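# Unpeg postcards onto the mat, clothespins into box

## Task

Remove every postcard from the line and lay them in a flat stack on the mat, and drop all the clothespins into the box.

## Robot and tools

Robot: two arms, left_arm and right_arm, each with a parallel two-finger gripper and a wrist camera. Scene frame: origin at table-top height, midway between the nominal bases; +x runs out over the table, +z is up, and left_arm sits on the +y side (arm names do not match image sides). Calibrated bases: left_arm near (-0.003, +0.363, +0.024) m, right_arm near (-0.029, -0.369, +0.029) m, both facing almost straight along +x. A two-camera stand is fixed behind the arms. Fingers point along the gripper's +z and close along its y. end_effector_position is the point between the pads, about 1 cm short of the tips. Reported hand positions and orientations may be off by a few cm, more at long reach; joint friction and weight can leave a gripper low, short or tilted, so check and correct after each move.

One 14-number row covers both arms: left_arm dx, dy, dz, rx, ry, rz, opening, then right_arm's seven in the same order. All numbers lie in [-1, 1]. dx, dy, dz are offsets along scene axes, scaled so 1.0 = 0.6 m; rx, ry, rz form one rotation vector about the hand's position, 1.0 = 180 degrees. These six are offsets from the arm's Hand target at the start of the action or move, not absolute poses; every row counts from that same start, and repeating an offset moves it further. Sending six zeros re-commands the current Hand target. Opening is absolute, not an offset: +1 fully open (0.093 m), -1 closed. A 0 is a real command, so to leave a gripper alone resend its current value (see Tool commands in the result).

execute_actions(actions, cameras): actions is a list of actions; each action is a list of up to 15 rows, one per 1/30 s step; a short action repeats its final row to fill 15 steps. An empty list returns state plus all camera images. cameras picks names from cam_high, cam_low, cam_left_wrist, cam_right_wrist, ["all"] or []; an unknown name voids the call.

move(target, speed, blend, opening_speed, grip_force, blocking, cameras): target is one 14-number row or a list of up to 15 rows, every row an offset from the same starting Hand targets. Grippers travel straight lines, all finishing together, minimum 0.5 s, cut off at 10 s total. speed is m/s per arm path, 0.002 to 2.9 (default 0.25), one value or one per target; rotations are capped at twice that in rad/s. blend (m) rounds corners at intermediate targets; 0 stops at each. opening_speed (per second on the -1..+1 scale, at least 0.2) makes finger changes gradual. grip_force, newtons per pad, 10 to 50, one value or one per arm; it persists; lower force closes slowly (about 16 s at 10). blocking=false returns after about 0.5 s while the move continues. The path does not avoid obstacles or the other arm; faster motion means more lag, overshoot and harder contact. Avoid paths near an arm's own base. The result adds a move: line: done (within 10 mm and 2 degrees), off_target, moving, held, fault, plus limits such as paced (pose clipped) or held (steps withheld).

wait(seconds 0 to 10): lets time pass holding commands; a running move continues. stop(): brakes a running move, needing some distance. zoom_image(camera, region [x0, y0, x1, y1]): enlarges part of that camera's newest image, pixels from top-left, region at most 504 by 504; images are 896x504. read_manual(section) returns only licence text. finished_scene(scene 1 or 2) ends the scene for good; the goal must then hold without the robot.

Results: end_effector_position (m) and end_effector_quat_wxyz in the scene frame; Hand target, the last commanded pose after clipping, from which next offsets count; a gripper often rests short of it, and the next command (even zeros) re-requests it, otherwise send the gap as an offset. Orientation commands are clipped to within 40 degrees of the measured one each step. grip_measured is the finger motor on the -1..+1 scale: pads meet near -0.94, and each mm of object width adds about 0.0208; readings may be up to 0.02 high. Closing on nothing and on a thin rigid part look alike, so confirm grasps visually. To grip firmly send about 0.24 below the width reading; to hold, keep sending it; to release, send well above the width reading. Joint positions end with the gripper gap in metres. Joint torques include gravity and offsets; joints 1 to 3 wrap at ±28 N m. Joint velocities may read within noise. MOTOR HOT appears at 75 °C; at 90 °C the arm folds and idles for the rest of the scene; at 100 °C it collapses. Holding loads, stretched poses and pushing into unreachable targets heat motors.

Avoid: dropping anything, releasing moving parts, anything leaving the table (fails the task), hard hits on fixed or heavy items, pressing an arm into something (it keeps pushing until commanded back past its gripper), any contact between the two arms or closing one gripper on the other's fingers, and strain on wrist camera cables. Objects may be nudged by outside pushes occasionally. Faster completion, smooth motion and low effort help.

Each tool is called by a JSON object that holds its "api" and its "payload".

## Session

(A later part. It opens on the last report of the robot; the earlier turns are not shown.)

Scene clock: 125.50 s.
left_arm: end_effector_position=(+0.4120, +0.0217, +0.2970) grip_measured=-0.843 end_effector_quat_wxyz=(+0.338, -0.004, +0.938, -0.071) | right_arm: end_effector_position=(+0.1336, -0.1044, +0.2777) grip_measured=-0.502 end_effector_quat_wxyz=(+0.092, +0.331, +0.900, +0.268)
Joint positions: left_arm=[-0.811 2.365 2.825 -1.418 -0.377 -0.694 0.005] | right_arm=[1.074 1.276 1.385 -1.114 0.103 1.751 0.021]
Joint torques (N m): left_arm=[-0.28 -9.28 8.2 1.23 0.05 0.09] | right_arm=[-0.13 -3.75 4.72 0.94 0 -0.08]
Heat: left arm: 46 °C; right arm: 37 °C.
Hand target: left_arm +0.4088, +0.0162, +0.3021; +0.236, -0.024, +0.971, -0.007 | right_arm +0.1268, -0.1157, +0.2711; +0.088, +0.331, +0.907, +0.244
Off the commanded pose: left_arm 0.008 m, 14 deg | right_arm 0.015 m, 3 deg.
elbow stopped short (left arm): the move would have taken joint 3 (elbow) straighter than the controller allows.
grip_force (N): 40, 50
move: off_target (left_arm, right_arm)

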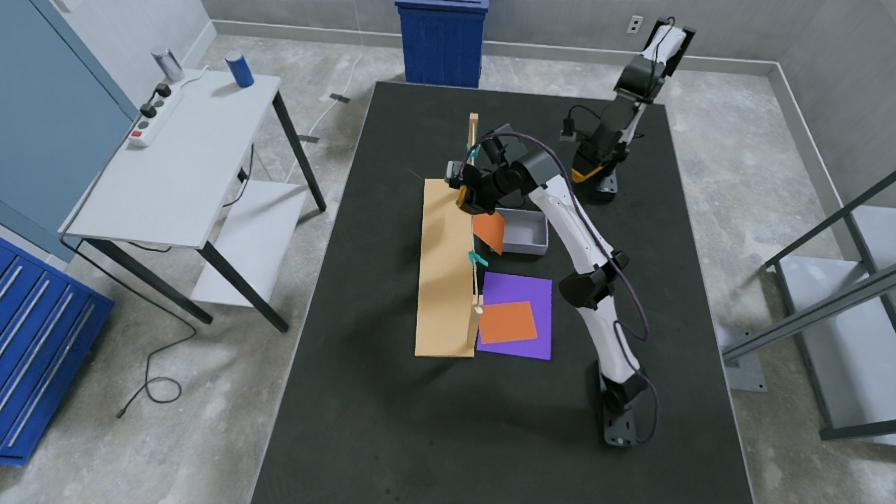

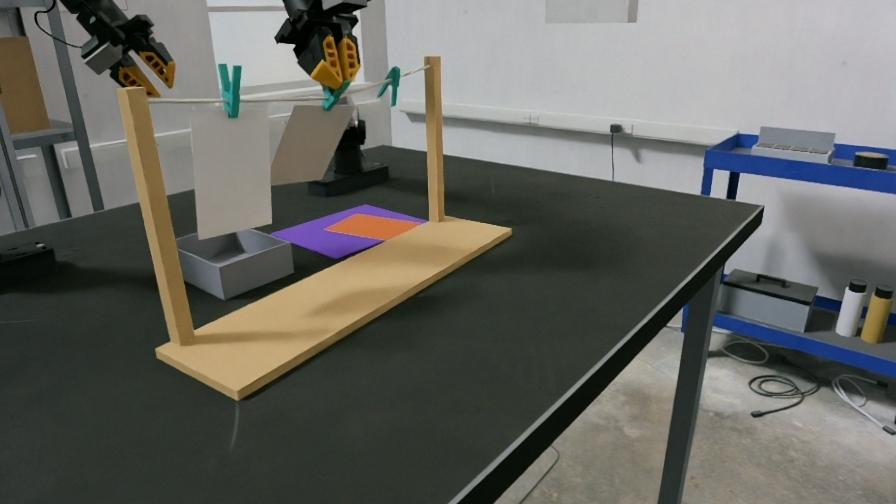

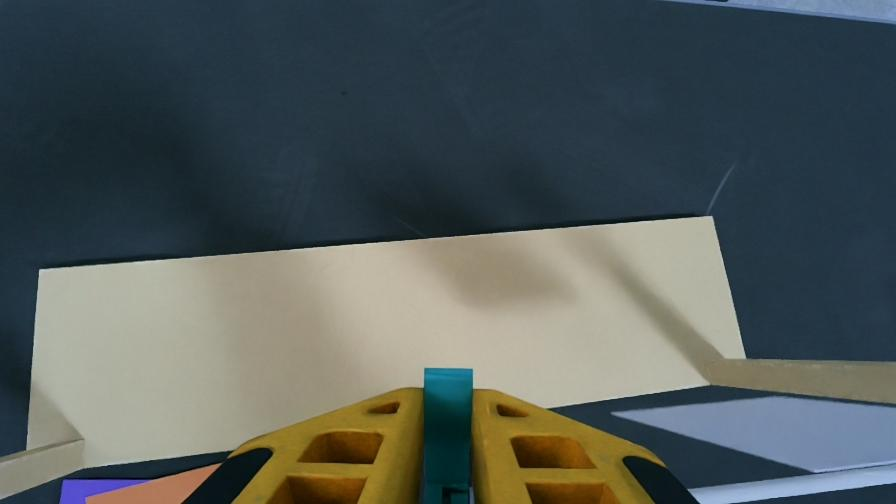

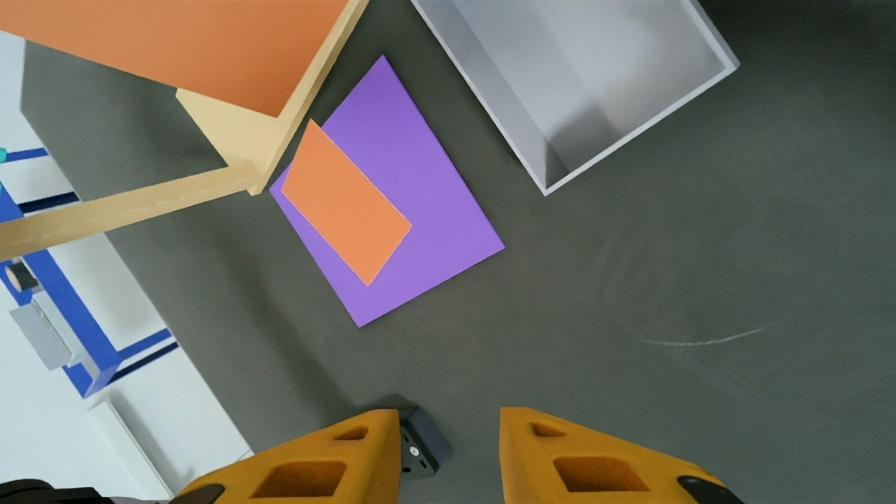

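{"api": "move", "payload": {"target": [0,0,0,0,0,0,-1, 0.163,0.043,-0.11,0.255,-0.2147,0,1], "speed": 0.2, "cameras": ["cam_high","cam_low","cam_right_wrist"]}}

Scene clock: 129.93 s.
left_arm: end_effector_position=(+0.4120, +0.0217, +0.2970) grip_measured=-0.843 end_effector_quat_wxyz=(+0.338, -0.004, +0.938, -0.071) | right_arm: end_effector_position=(+0.2241, -0.0891, +0.1878) grip_measured=+1.000 end_effector_quat_wxyz=(+0.229, +0.258, +0.686, +0.641)
Joint positions: left_arm=[-0.811 2.365 2.825 -1.418 -0.377 -0.694 0.005] | right_arm=[0.809 1.414 0.273 1.067 -0.057 1.584 0.093]
Joint torques (N m): left_arm=[-0.23 -9.24 8.17 1.22 0.03 0.1] | right_arm=[-0.28 -3.49 4.08 2.99 -0.2 -0.11]
Heat: left arm: 46 °C; right arm: 39 °C.
Hand target: left_arm +0.4088, +0.0162, +0.3021; +0.236, -0.024, +0.971, -0.007 | right_arm +0.2246, -0.0899, +0.2051; +0.242, +0.242, +0.664, +0.665
Off the commanded pose: left_arm 0.008 m, 14 deg | right_arm 0.017 m, 4 deg.
elbow stopped short (left arm): the move would have taken joint 3 (elbow) straighter than the controller allows.
grip_force (N): 40, 50
move: off_target (left_arm, right_arm)
Images, in order (width x height): cam_high 896x504, cam_low 896x504, cam_right_wrist 896x504.

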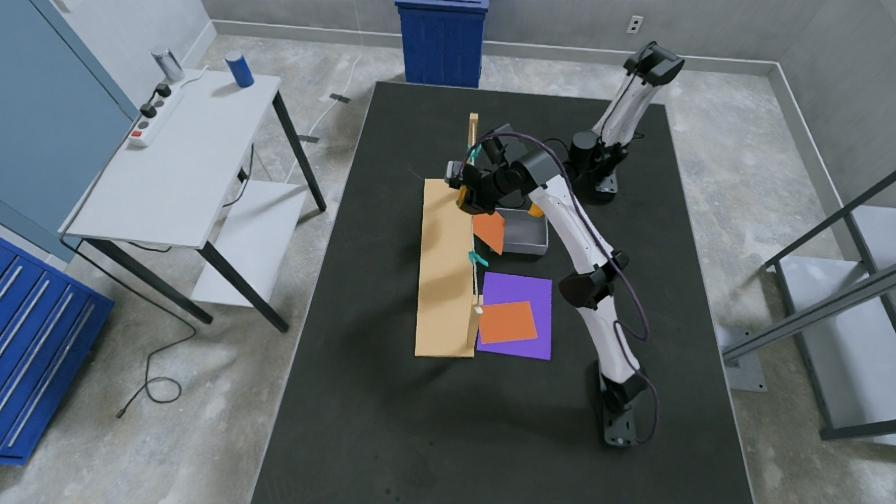

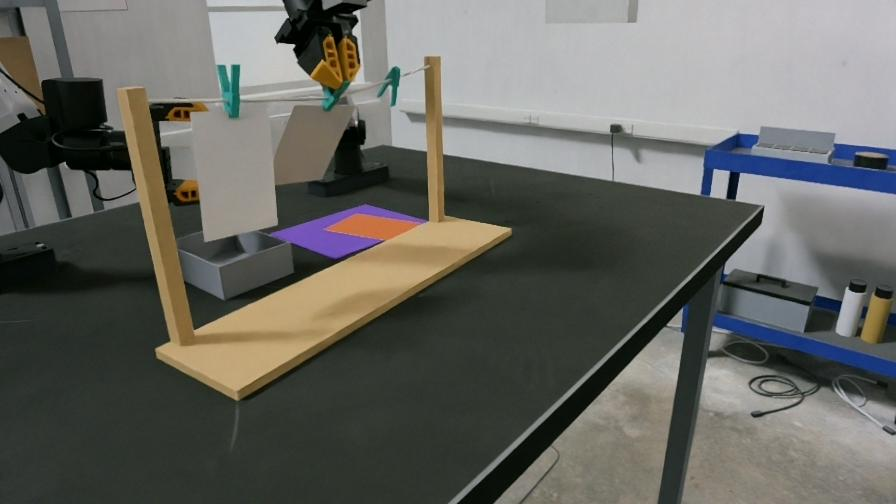

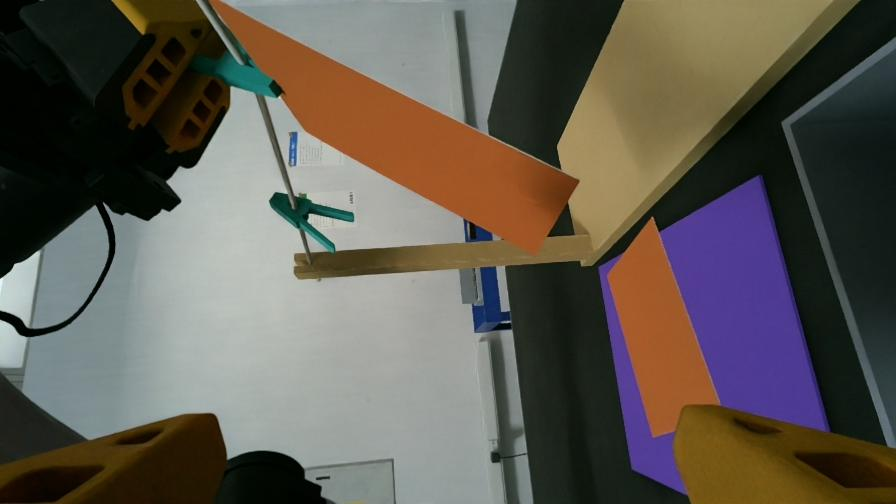

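{"api": "move", "payload": {"target": [0,0,0,0,0,0,-1, 0.134,0.118,-0.05,0,0,0,1], "speed": 0.1, "cameras": ["cam_high","cam_low","cam_right_wrist"]}}

Scene clock: 132.30 s.
left_arm: end_effector_position=(+0.4120, +0.0217, +0.2970) grip_measured=-0.843 end_effector_quat_wxyz=(+0.338, -0.004, +0.938, -0.071) | right_arm: end_effector_position=(+0.2946, -0.0240, +0.1420) grip_measured=+1.000 end_effector_quat_wxyz=(+0.220, +0.263, +0.699, +0.628)
Joint positions: left_arm=[-0.811 2.365 2.825 -1.418 -0.377 -0.694 0.005] | right_arm=[0.786 1.921 0.614 1.192 -0.084 1.584 0.093]
Joint torques (N m): left_arm=[-0.27 -9.24 8.21 1.23 0.02 0.07] | right_arm=[-0.29 -7.01 6.75 2.98 -0.19 -0.11]
Heat: left arm: 46 °C; right arm: 40 °C.
Hand target: left_arm +0.4088, +0.0162, +0.3021; +0.236, -0.024, +0.971, -0.007 | right_arm +0.3050, -0.0191, +0.1751; +0.242, +0.242, +0.664, +0.665
Off the commanded pose: left_arm 0.008 m, 14 deg | right_arm 0.035 m, 7 deg.
elbow stopped short (left arm): the move would have taken joint 3 (elbow) straighter than the controller allows.
grip_force (N): 40, 50
move: off_target (left_arm, right_arm)
Images, in order (width x height): cam_high 896x504, cam_low 896x504, cam_right_wrist 896x504.

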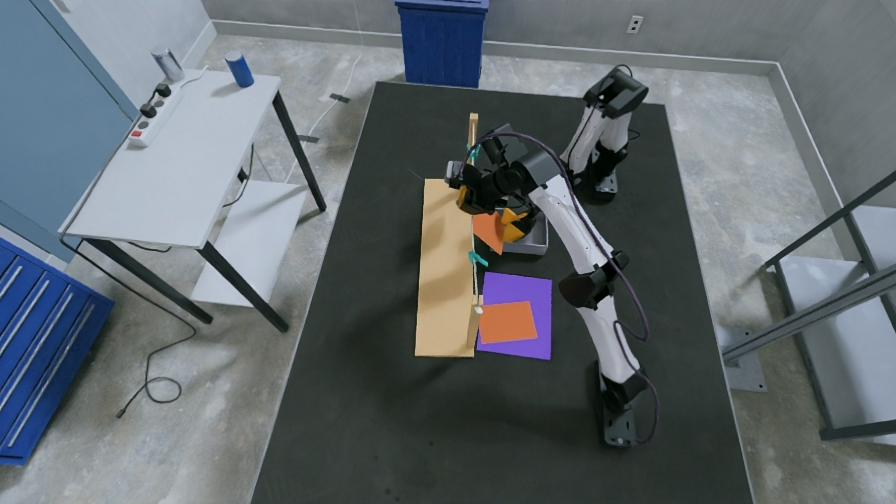

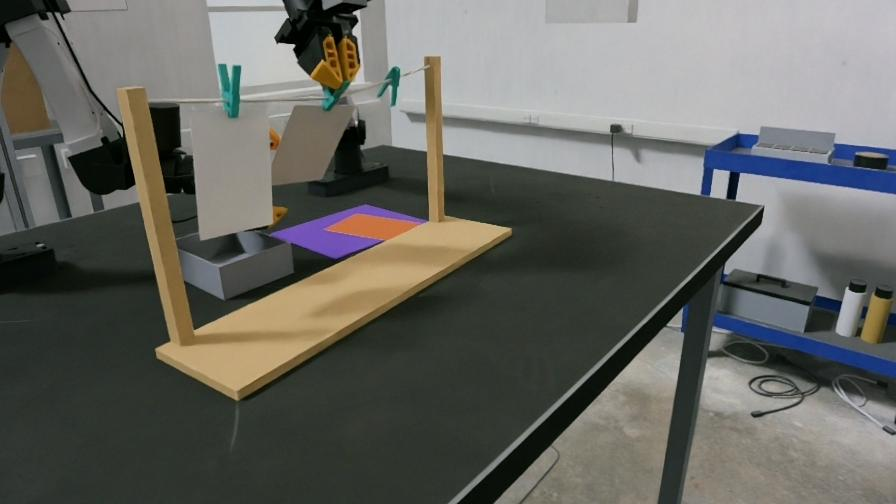

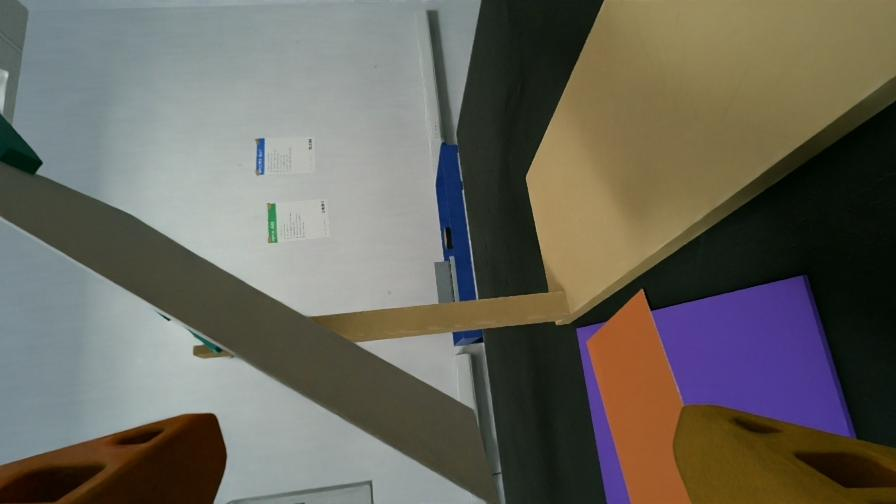

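{"api": "move", "payload": {"target": [0,0,0,0,0,0,-1, 0.03,0.02,0.013,0,0,0,1], "speed": 0.08}}

{"api": "move", "payload": {"target": [0,0,0,0,0,0,-1, 0,0,0,0,0,0,-0.3], "cameras": ["cam_high","cam_low","cam_right_wrist"]}}

Scene clock: 133.60 s.
left_arm: end_effector_position=(+0.4120, +0.0217, +0.2970) grip_measured=-0.843 end_effector_quat_wxyz=(+0.338, -0.004, +0.938, -0.071) | right_arm: end_effector_position=(+0.3145, -0.0098, +0.1667) grip_measured=+1.000 end_effector_quat_wxyz=(+0.231, +0.253, +0.676, +0.652)
Joint positions: left_arm=[-0.811 2.365 2.825 -1.418 -0.377 -0.694 0.005] | right_arm=[0.773 1.948 0.715 1.192 -0.097 1.584 0.093]
Joint torques (N m): left_arm=[-0.25 -9.24 8.24 1.23 0.03 0.08] | right_arm=[-0.24 -7.5 7.06 2.28 -0.2 -0.09]
Heat: left arm: 45 °C; right arm: 40 °C.
Hand target: left_arm +0.4088, +0.0162, +0.3021; +0.236, -0.024, +0.971, -0.007 | right_arm +0.3230, -0.0071, +0.1829; +0.242, +0.242, +0.664, +0.665
Off the commanded pose: left_arm 0.008 m, 14 deg | right_arm 0.019 m, 3 deg.
elbow stopped short (left arm): the move would have taken joint 3 (elbow) straighter than the controller allows.
grip_force (N): 40, 50
move: off_target (left_arm, right_arm)

Scene clock: 134.40 s.
left_arm: end_effector_position=(+0.4143, +0.0227, +0.3028) grip_measured=-0.843 end_effector_quat_wxyz=(+0.346, -0.009, +0.935, -0.076) | right_arm: end_effector_position=(+0.3136, -0.0088, +0.1608) grip_measured=-0.297 end_effector_quat_wxyz=(+0.226, +0.253, +0.681, +0.649)
Joint positions: left_arm=[-0.807 2.365 2.84 -1.414 -0.381 -0.694 0.005] | right_arm=[0.773 1.959 0.715 1.188 -0.104 1.584 0.031]
Joint torques (N m): left_arm=[-0.54 -9.22 6.93 1.22 0.04 0.09] | right_arm=[-0.32 -8.46 7.1 2.33 -0.11 -0.1]
Heat: left arm: 45 °C; right arm: 40 °C.
Hand target: left_arm +0.4088, +0.0162, +0.3021; +0.236, -0.024, +0.971, -0.007 | right_arm +0.3230, -0.0071, +0.1829; +0.242, +0.242, +0.664, +0.665
Off the commanded pose: left_arm 0.009 m, 16 deg | right_arm 0.024 m, 3 deg.
elbow stopped short (left arm): the move would have taken joint 3 (elbow) straighter than the controller allows.
grip_force (N): 40, 50
move: off_target (left_arm, right_arm)
Images, in order (width x height): cam_high 896x504, cam_low 896x504, cam_right_wrist 896x504.

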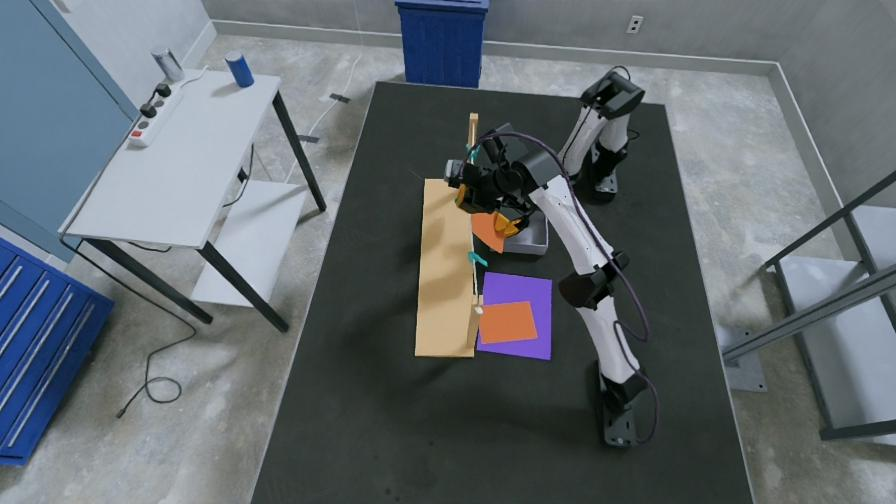

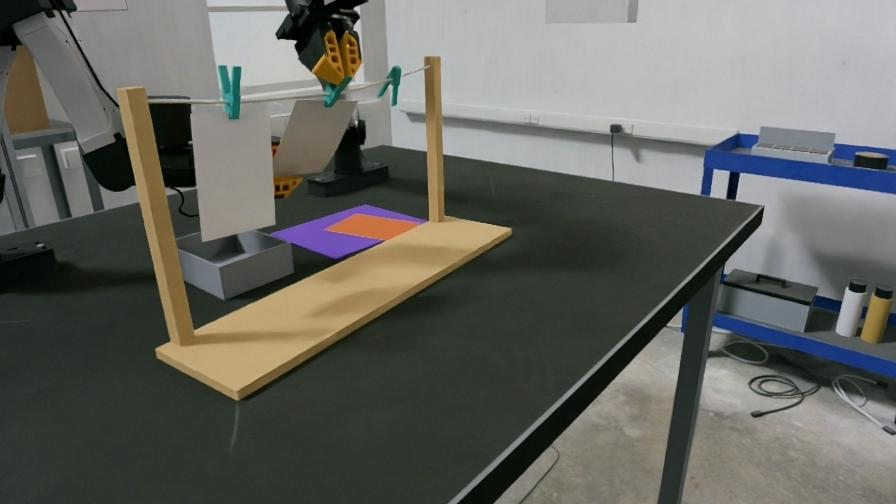

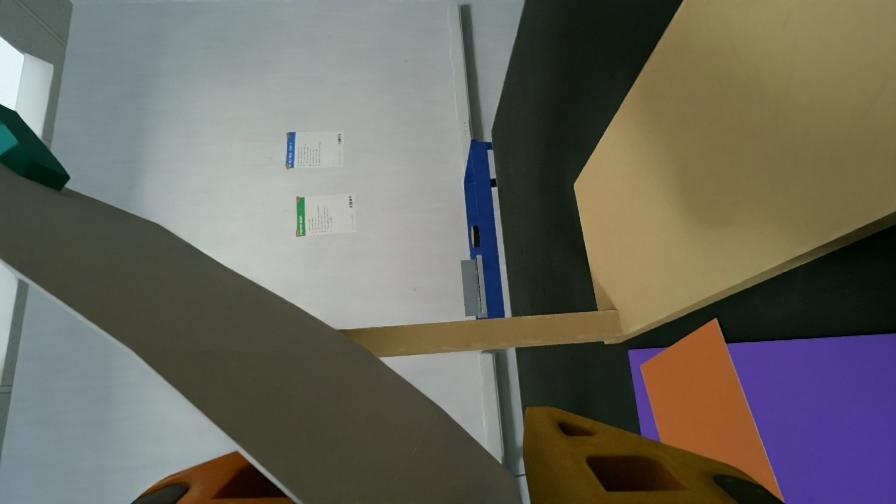

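{"api": "move", "payload": {"target": [[0,0,0,0,0,0,-1, -0.05,0,0.035,0,0,0,-0.3],[0,0,0,0,0,0,-1, -0.092,-0.008,0.085,0,0,0,-0.3],[0,0,0,0,0,0,-1, -0.113,-0.01,0.13,0,0,0,-0.3]], "speed": 0.07, "blend": 0.01, "cameras": ["cam_high","cam_low","cam_right_wrist"]}}

Scene clock: 137.13 s.
left_arm: end_effector_position=(+0.4123, +0.0221, +0.3012) grip_measured=-0.843 end_effector_quat_wxyz=(+0.340, -0.006, +0.937, -0.078) | right_arm: end_effector_position=(+0.2592, -0.0150, +0.2469) grip_measured=-0.297 end_effector_quat_wxyz=(+0.236, +0.249, +0.668, +0.661)
Joint positions: left_arm=[-0.807 2.365 2.84 -1.421 -0.369 -0.694 0.005] | right_arm=[0.896 1.554 0.647 0.891 0.028 1.584 0.031]
Joint torques (N m): left_arm=[-0.59 -9.21 7.01 1.27 -0.02 0.08] | right_arm=[0.64 -7.92 6.61 1.93 0.19 -0.11]
Heat: left arm: 46 °C; right arm: 40 °C.
Hand target: left_arm +0.4088, +0.0162, +0.3021; +0.236, -0.024, +0.971, -0.007 | right_arm +0.2552, -0.0131, +0.2609; +0.242, +0.242, +0.664, +0.665
Off the commanded pose: left_arm 0.007 m, 15 deg | right_arm 0.015 m, 1 deg.
elbow stopped short (left arm): the move would have taken joint 3 (elbow) straighter than the controller allows.
grip_force (N): 40, 50
move: off_target (left_arm, right_arm)
Images, in order (width x height): cam_high 896x504, cam_low 896x504, cam_right_wrist 896x504.

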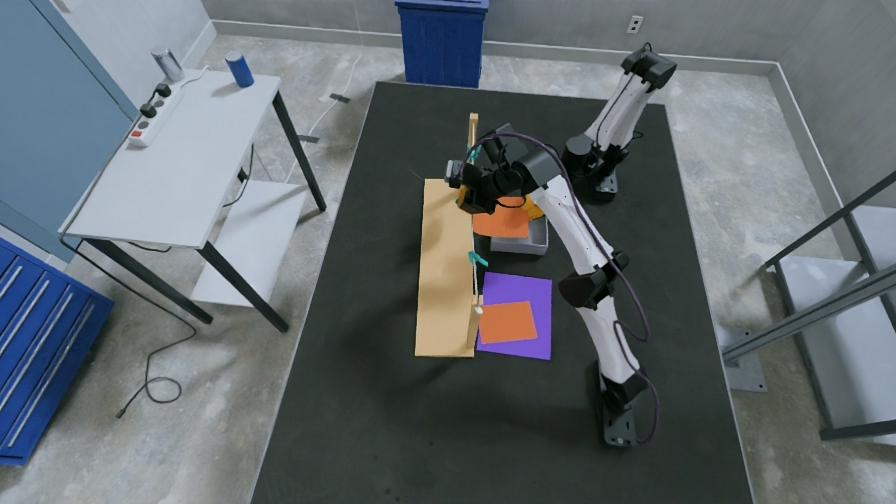

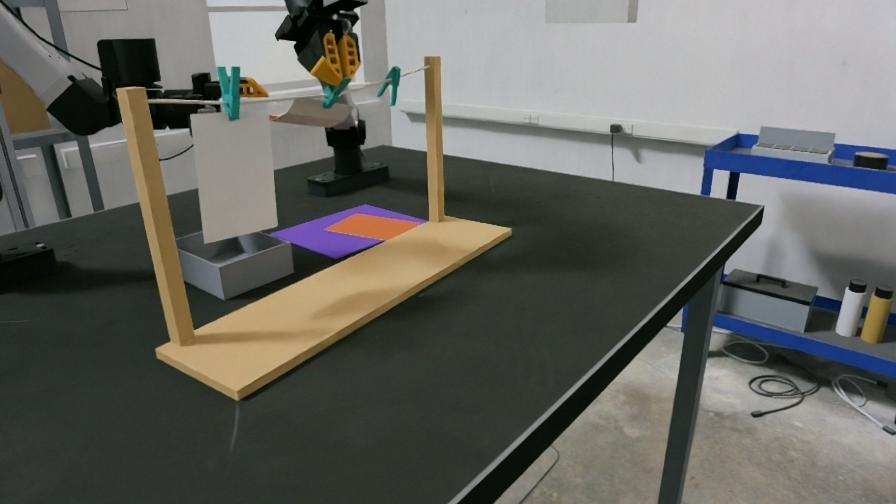

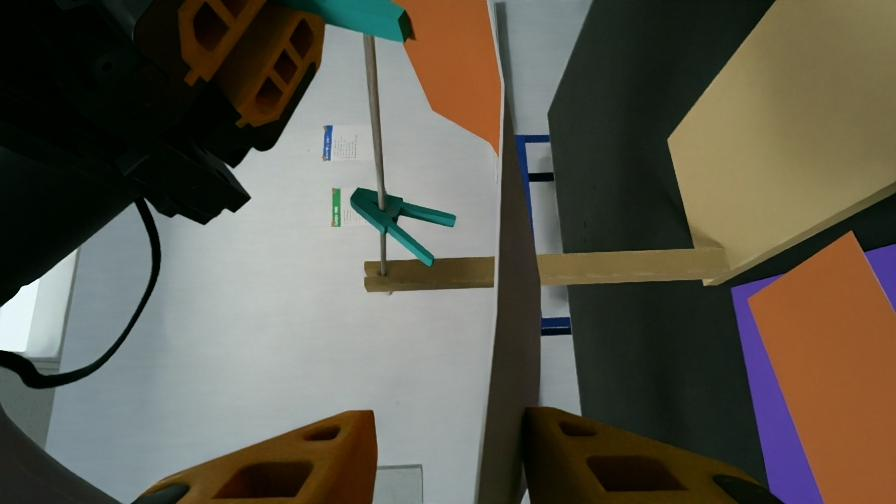

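{"api": "move", "payload": {"target": [0,0,0,0,0,0,-1, 0,0,-0.008,0,0,0,-1], "cameras": ["cam_low","cam_right_wrist"]}}

Scene clock: 138.17 s.
left_arm: end_effector_position=(+0.4123, +0.0221, +0.3012) grip_measured=-0.843 end_effector_quat_wxyz=(+0.340, -0.006, +0.937, -0.078) | right_arm: end_effector_position=(+0.2561, -0.0125, +0.2458) grip_measured=-0.977 end_effector_quat_wxyz=(+0.233, +0.247, +0.670, +0.660)
Joint positions: left_arm=[-0.807 2.365 2.84 -1.421 -0.369 -0.694 0.005] | right_arm=[0.905 1.554 0.647 0.886 0.029 1.584 0]
Joint torques (N m): left_arm=[-0.51 -9.18 7.01 1.27 -0.05 0.08] | right_arm=[0.64 -6.83 5.74 2.2 0.15 -0.11]
Heat: left arm: 46 °C; right arm: 40 °C.
Hand target: left_arm +0.4088, +0.0162, +0.3021; +0.236, -0.024, +0.971, -0.007 | right_arm +0.2552, -0.0131, +0.2561; +0.242, +0.242, +0.664, +0.665
Off the commanded pose: left_arm 0.007 m, 15 deg | right_arm 0.010 m, 2 deg.
elbow stopped short (left arm): the move would have taken joint 3 (elbow) straighter than the controller allows.
grip_force (N): 40, 50
move: off_target (left_arm)
Images, in order (width x height): cam_low 896x504, cam_right_wrist 896x504.

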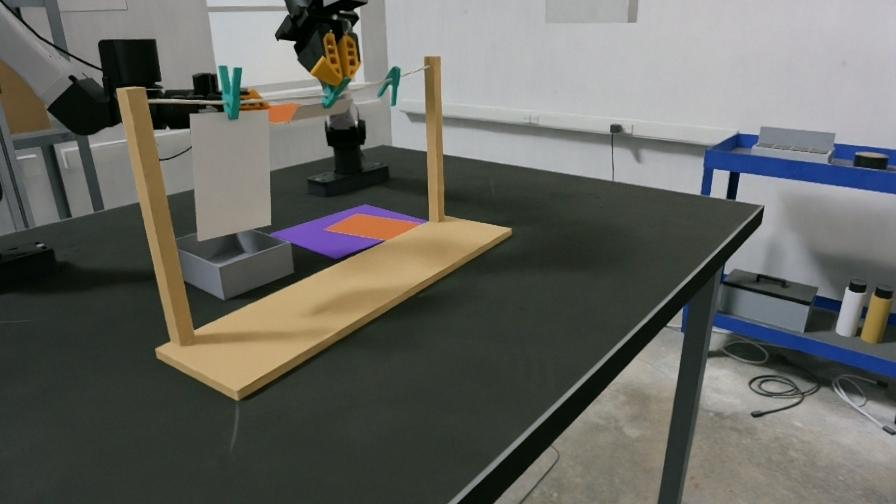

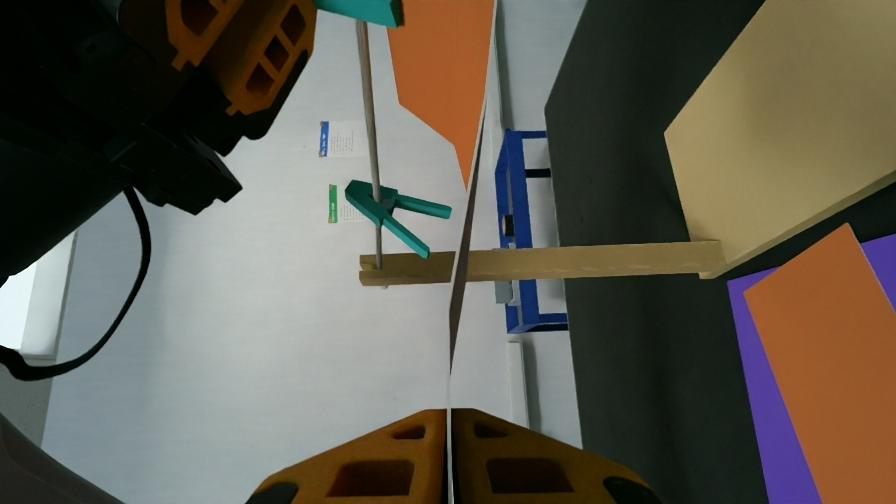

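{"api": "move", "payload": {"target": [0,0,0,0,0,0,-1, -0.085,-0.01,-0.03,0,0,0,-1], "speed": 0.06, "grip_force": 50, "cameras": ["cam_low","cam_high","cam_right_wrist"]}}

Scene clock: 140.57 s.
left_arm: end_effector_position=(+0.4015, +0.0174, +0.2964) grip_measured=-0.879 end_effector_quat_wxyz=(+0.325, +0.006, +0.943, -0.077) | right_arm: end_effector_position=(+0.2023, -0.0143, +0.2100) grip_measured=-0.977 end_effector_quat_wxyz=(+0.223, +0.244, +0.700, +0.633)
Joint positions: left_arm=[-0.823 2.365 2.84 -1.45 -0.35 -0.695 0.003] | right_arm=[1.054 1.49 0.5 0.889 0.158 1.584 0]
Joint torques (N m): left_arm=[-0.16 -9.21 6.97 1.5 -0.22 0.06] | right_arm=[0.64 -7.01 4.56 2.97 0.2 -0.08]
Heat: left arm: 46 °C; right arm: 41 °C.
Hand target: left_arm +0.4088, +0.0162, +0.3021; +0.236, -0.024, +0.971, -0.007 | right_arm +0.2042, -0.0191, +0.2381; +0.242, +0.242, +0.664, +0.665
Off the commanded pose: left_arm 0.009 m, 14 deg | right_arm 0.029 m, 6 deg.
elbow stopped short (left arm): the move would have taken joint 3 (elbow) straighter than the controller allows.
move: off_target (left_arm, right_arm)
Images, in order (width x height): cam_high 896x504, cam_low 896x504, cam_right_wrist 896x504.

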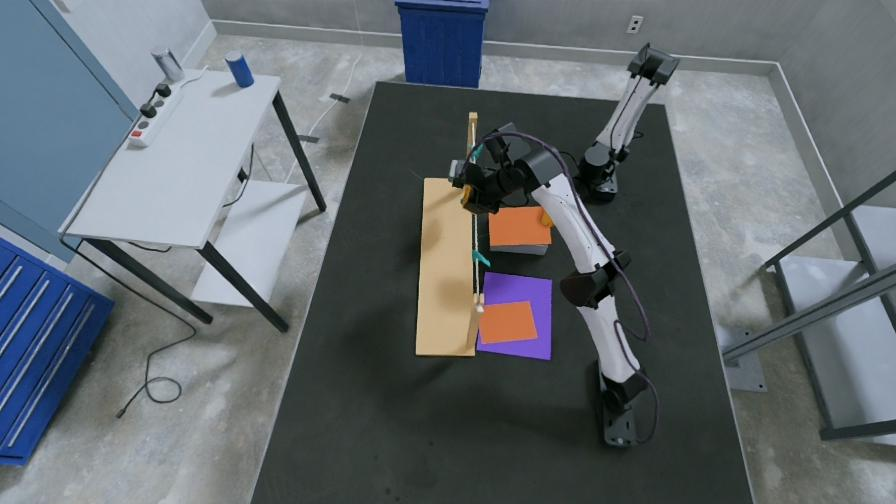

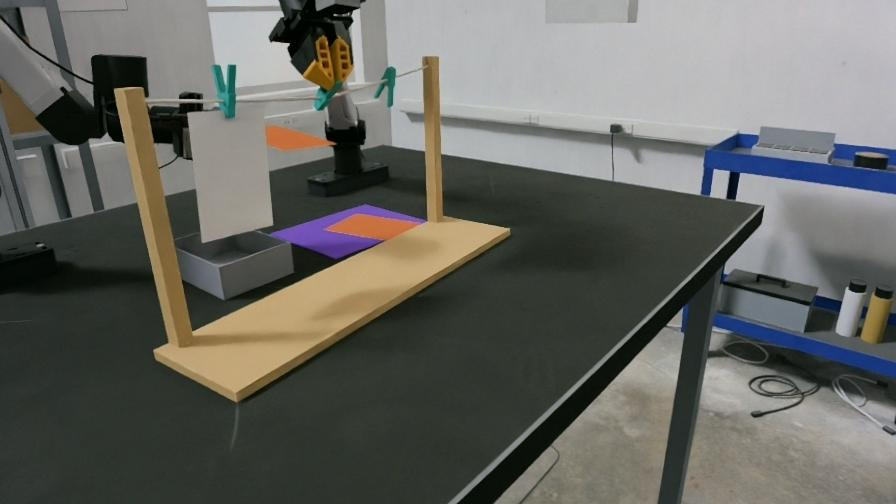

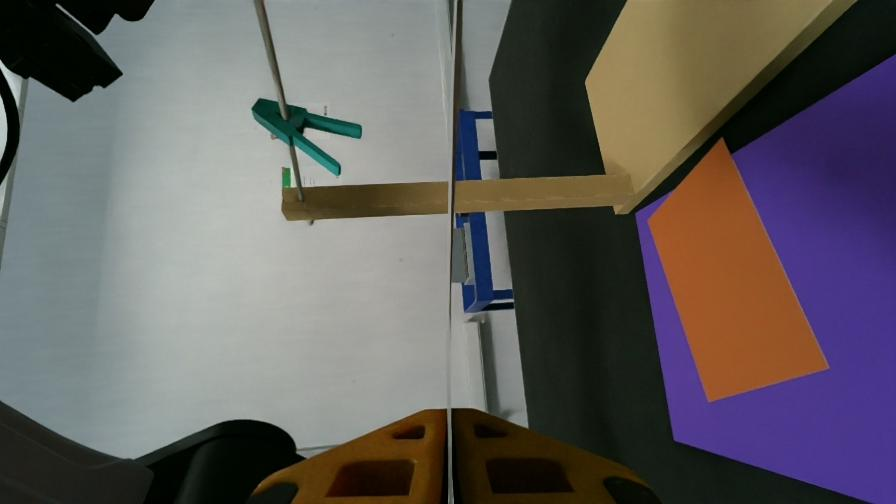

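{"api": "move", "payload": {"target": [[0,0,0,0,0,0,-0.3, 0,0,0,0,0,0,-1],[-0.07,0.01,0.09,0,0,0,-0.3, 0,0,0,0,0,0,-1],[-0.3,0.45,0.08,0,-0.25,0,-0.3, 0,0,0,0,0,0,-1]], "speed": 0.2, "opening_speed": 0.8, "blend": [0,0.02,0], "cameras": ["cam_low","cam_high"]}}

Scene clock: 145.97 s.
left_arm: end_effector_position=(+0.2230, +0.2882, +0.3432) grip_measured=-0.302 end_effector_quat_wxyz=(+0.574, -0.005, +0.819, -0.008) | right_arm: end_effector_position=(+0.2023, -0.0143, +0.2100) grip_measured=-0.977 end_effector_quat_wxyz=(+0.223, +0.244, +0.700, +0.633)
Joint positions: left_arm=[-0.838 0.697 0.99 -0.785 -0.762 -0.375 0.031] | right_arm=[1.054 1.49 0.5 0.889 0.158 1.584 0]
Joint torques (N m): left_arm=[0.17 0.25 4.83 2.41 -0.39 0.2] | right_arm=[0.64 -6.98 4.56 2.96 0.22 -0.1]
Heat: left arm: 45 °C; right arm: 42 °C.
Hand target: left_arm +0.2288, +0.2862, +0.3501; +0.590, -0.019, +0.807, -0.016 | right_arm +0.2042, -0.0191, +0.2381; +0.242, +0.242, +0.664, +0.665
Off the commanded pose: left_arm 0.009 m, 3 deg | right_arm 0.029 m, 6 deg.
elbow stopped short (left arm): the move would have taken joint 3 (elbow) straighter than the controller allows.
move: off_target (left_arm, right_arm)
Images, in order (width x height): cam_high 896x504, cam_low 896x504.

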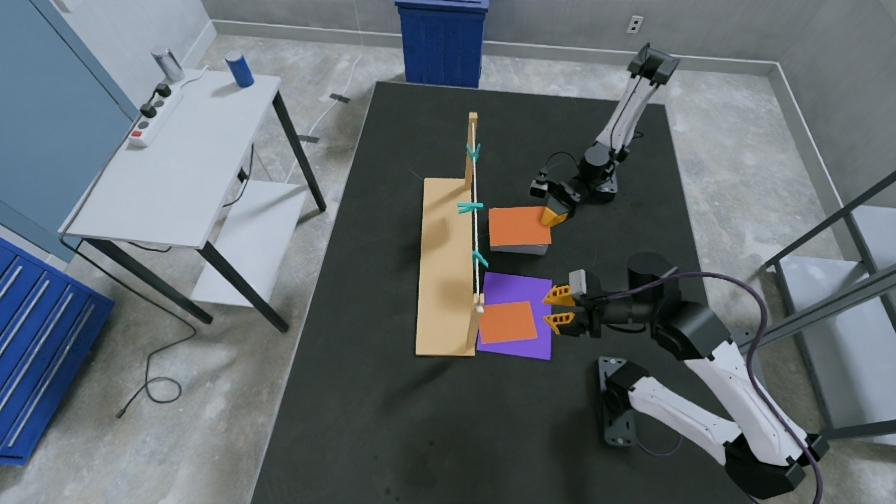

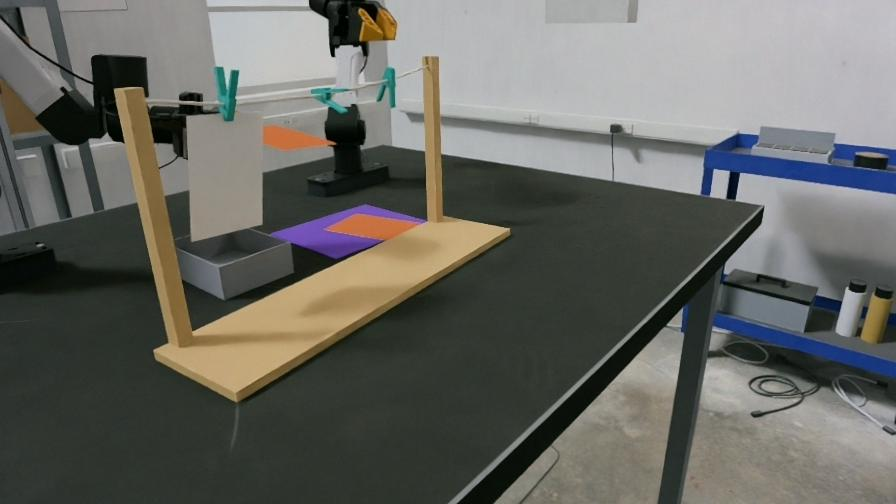

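{"api": "move", "payload": {"target": [[-0.13,0.1,0,0,0,0,-0.3, -0.0237,0.15,0.0,-0.15,0.126,0,-1],[-0.13,0.1,0,0,0,0,-0.3, 0.046,0.372,-0.086,-0.255,0.2147,0,-1]], "speed": 0.15, "blend": 0.03, "cameras": ["cam_low","cam_high","cam_right_wrist"]}}

Scene clock: 150.73 s.
left_arm: end_effector_position=(+0.1537, +0.3434, +0.3458) grip_measured=-0.302 end_effector_quat_wxyz=(+0.562, +0.016, +0.825, -0.056) | right_arm: end_effector_position=(+0.2332, +0.2109, +0.1737) grip_measured=-0.977 end_effector_quat_wxyz=(+0.097, +0.307, +0.891, +0.320)
Joint positions: left_arm=[-1.306 0.504 1.142 -1.435 -1.041 -0.803 0.031] | right_arm=[1.185 2.663 2.823 -1.062 0.152 1.797 0]
Joint torques (N m): left_arm=[0.23 4.16 7.06 1.04 -0.37 -0.11] | right_arm=[-0.46 -13.57 9.09 1.05 0.03 0.14]
Heat: left arm: 45 °C; right arm: 41 °C.
Hand target: left_arm +0.1508, +0.3462, +0.3501; +0.590, -0.019, +0.807, -0.016 | right_arm +0.2318, +0.2041, +0.1865; +0.088, +0.331, +0.907, +0.244
Off the commanded pose: left_arm 0.006 m, 7 deg | right_arm 0.015 m, 9 deg.
elbow stopped short (right arm): the move would have taken joint 3 (elbow) straighter than the controller allows.
move: off_target (left_arm, right_arm)
Images, in order (width x height): cam_high 896x504, cam_low 896x504, cam_right_wrist 896x504.

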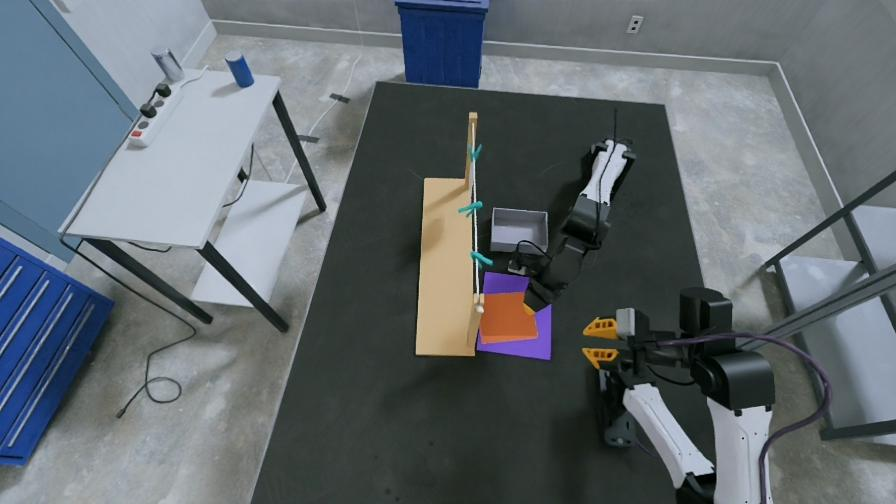

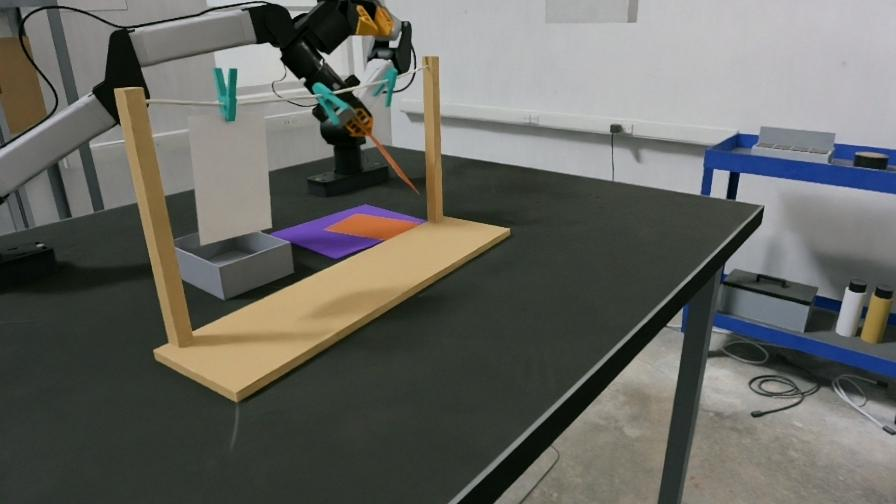

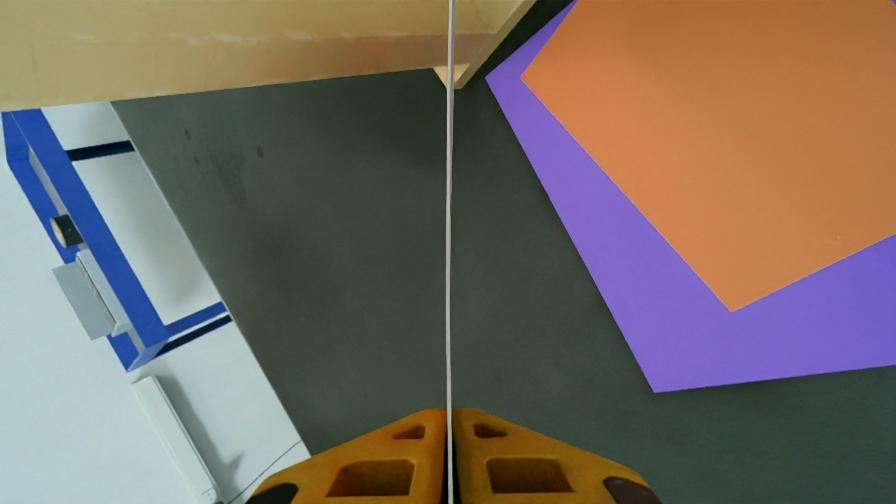

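{"api": "move", "payload": {"target": [0,0,0,0,0,0,-0.3, -0.035,-0.053,-0.115,0,0,0,-1], "speed": 0.1, "cameras": ["cam_high","cam_right_wrist"]}}

Scene clock: 152.67 s.
left_arm: end_effector_position=(+0.1537, +0.3434, +0.3458) grip_measured=-0.302 end_effector_quat_wxyz=(+0.562, +0.016, +0.825, -0.056) | right_arm: end_effector_position=(+0.2131, +0.1611, +0.0825) grip_measured=-0.977 end_effector_quat_wxyz=(+0.087, +0.322, +0.921, +0.199)
Joint positions: left_arm=[-1.306 0.504 1.142 -1.435 -1.041 -0.803 0.031] | right_arm=[1.185 2.513 2.292 -0.938 0.152 1.828 0]
Joint torques (N m): left_arm=[0.17 4.16 7.08 1.05 -0.37 -0.11] | right_arm=[0.73 -17.24 4.86 1.54 0.14 0.22]
Heat: left arm: 45 °C; right arm: 41 °C.
Hand target: left_arm +0.1508, +0.3462, +0.3501; +0.590, -0.019, +0.807, -0.016 | right_arm +0.2108, +0.1723, +0.1175; +0.088, +0.331, +0.907, +0.244
Off the commanded pose: left_arm 0.006 m, 7 deg | right_arm 0.037 m, 6 deg.
move: off_target (left_arm, right_arm)
Images, in order (width x height): cam_high 896x504, cam_right_wrist 896x504.

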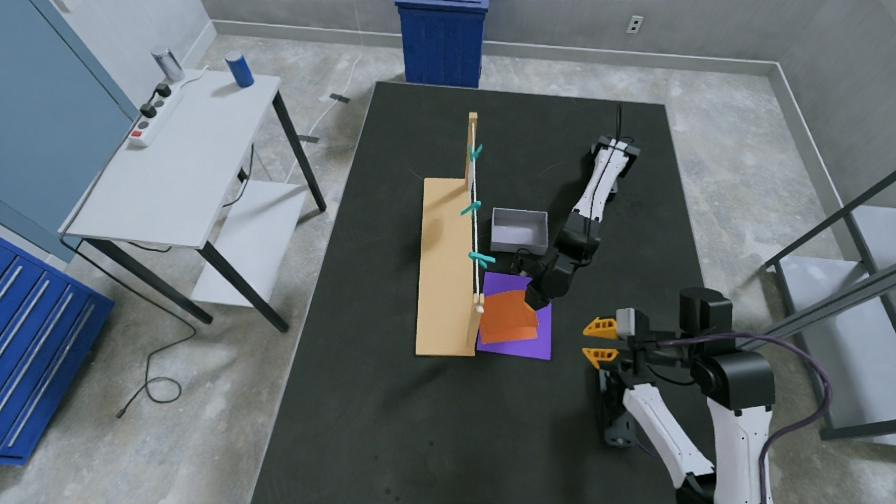

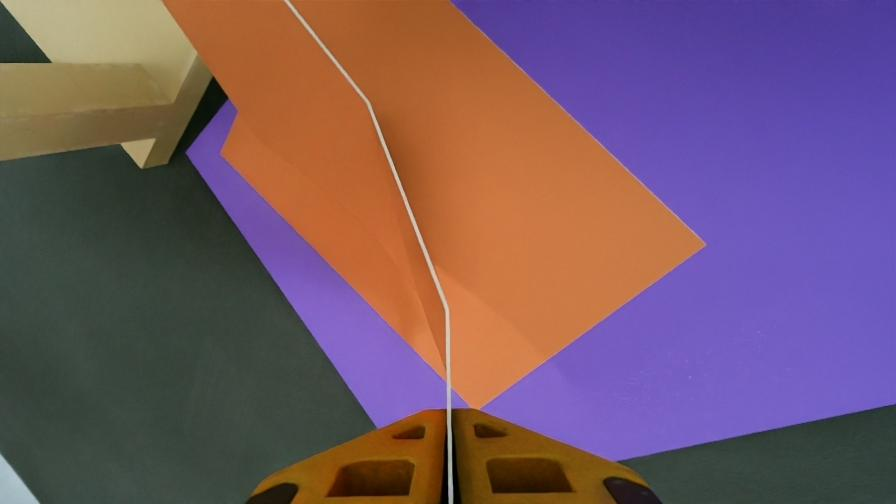

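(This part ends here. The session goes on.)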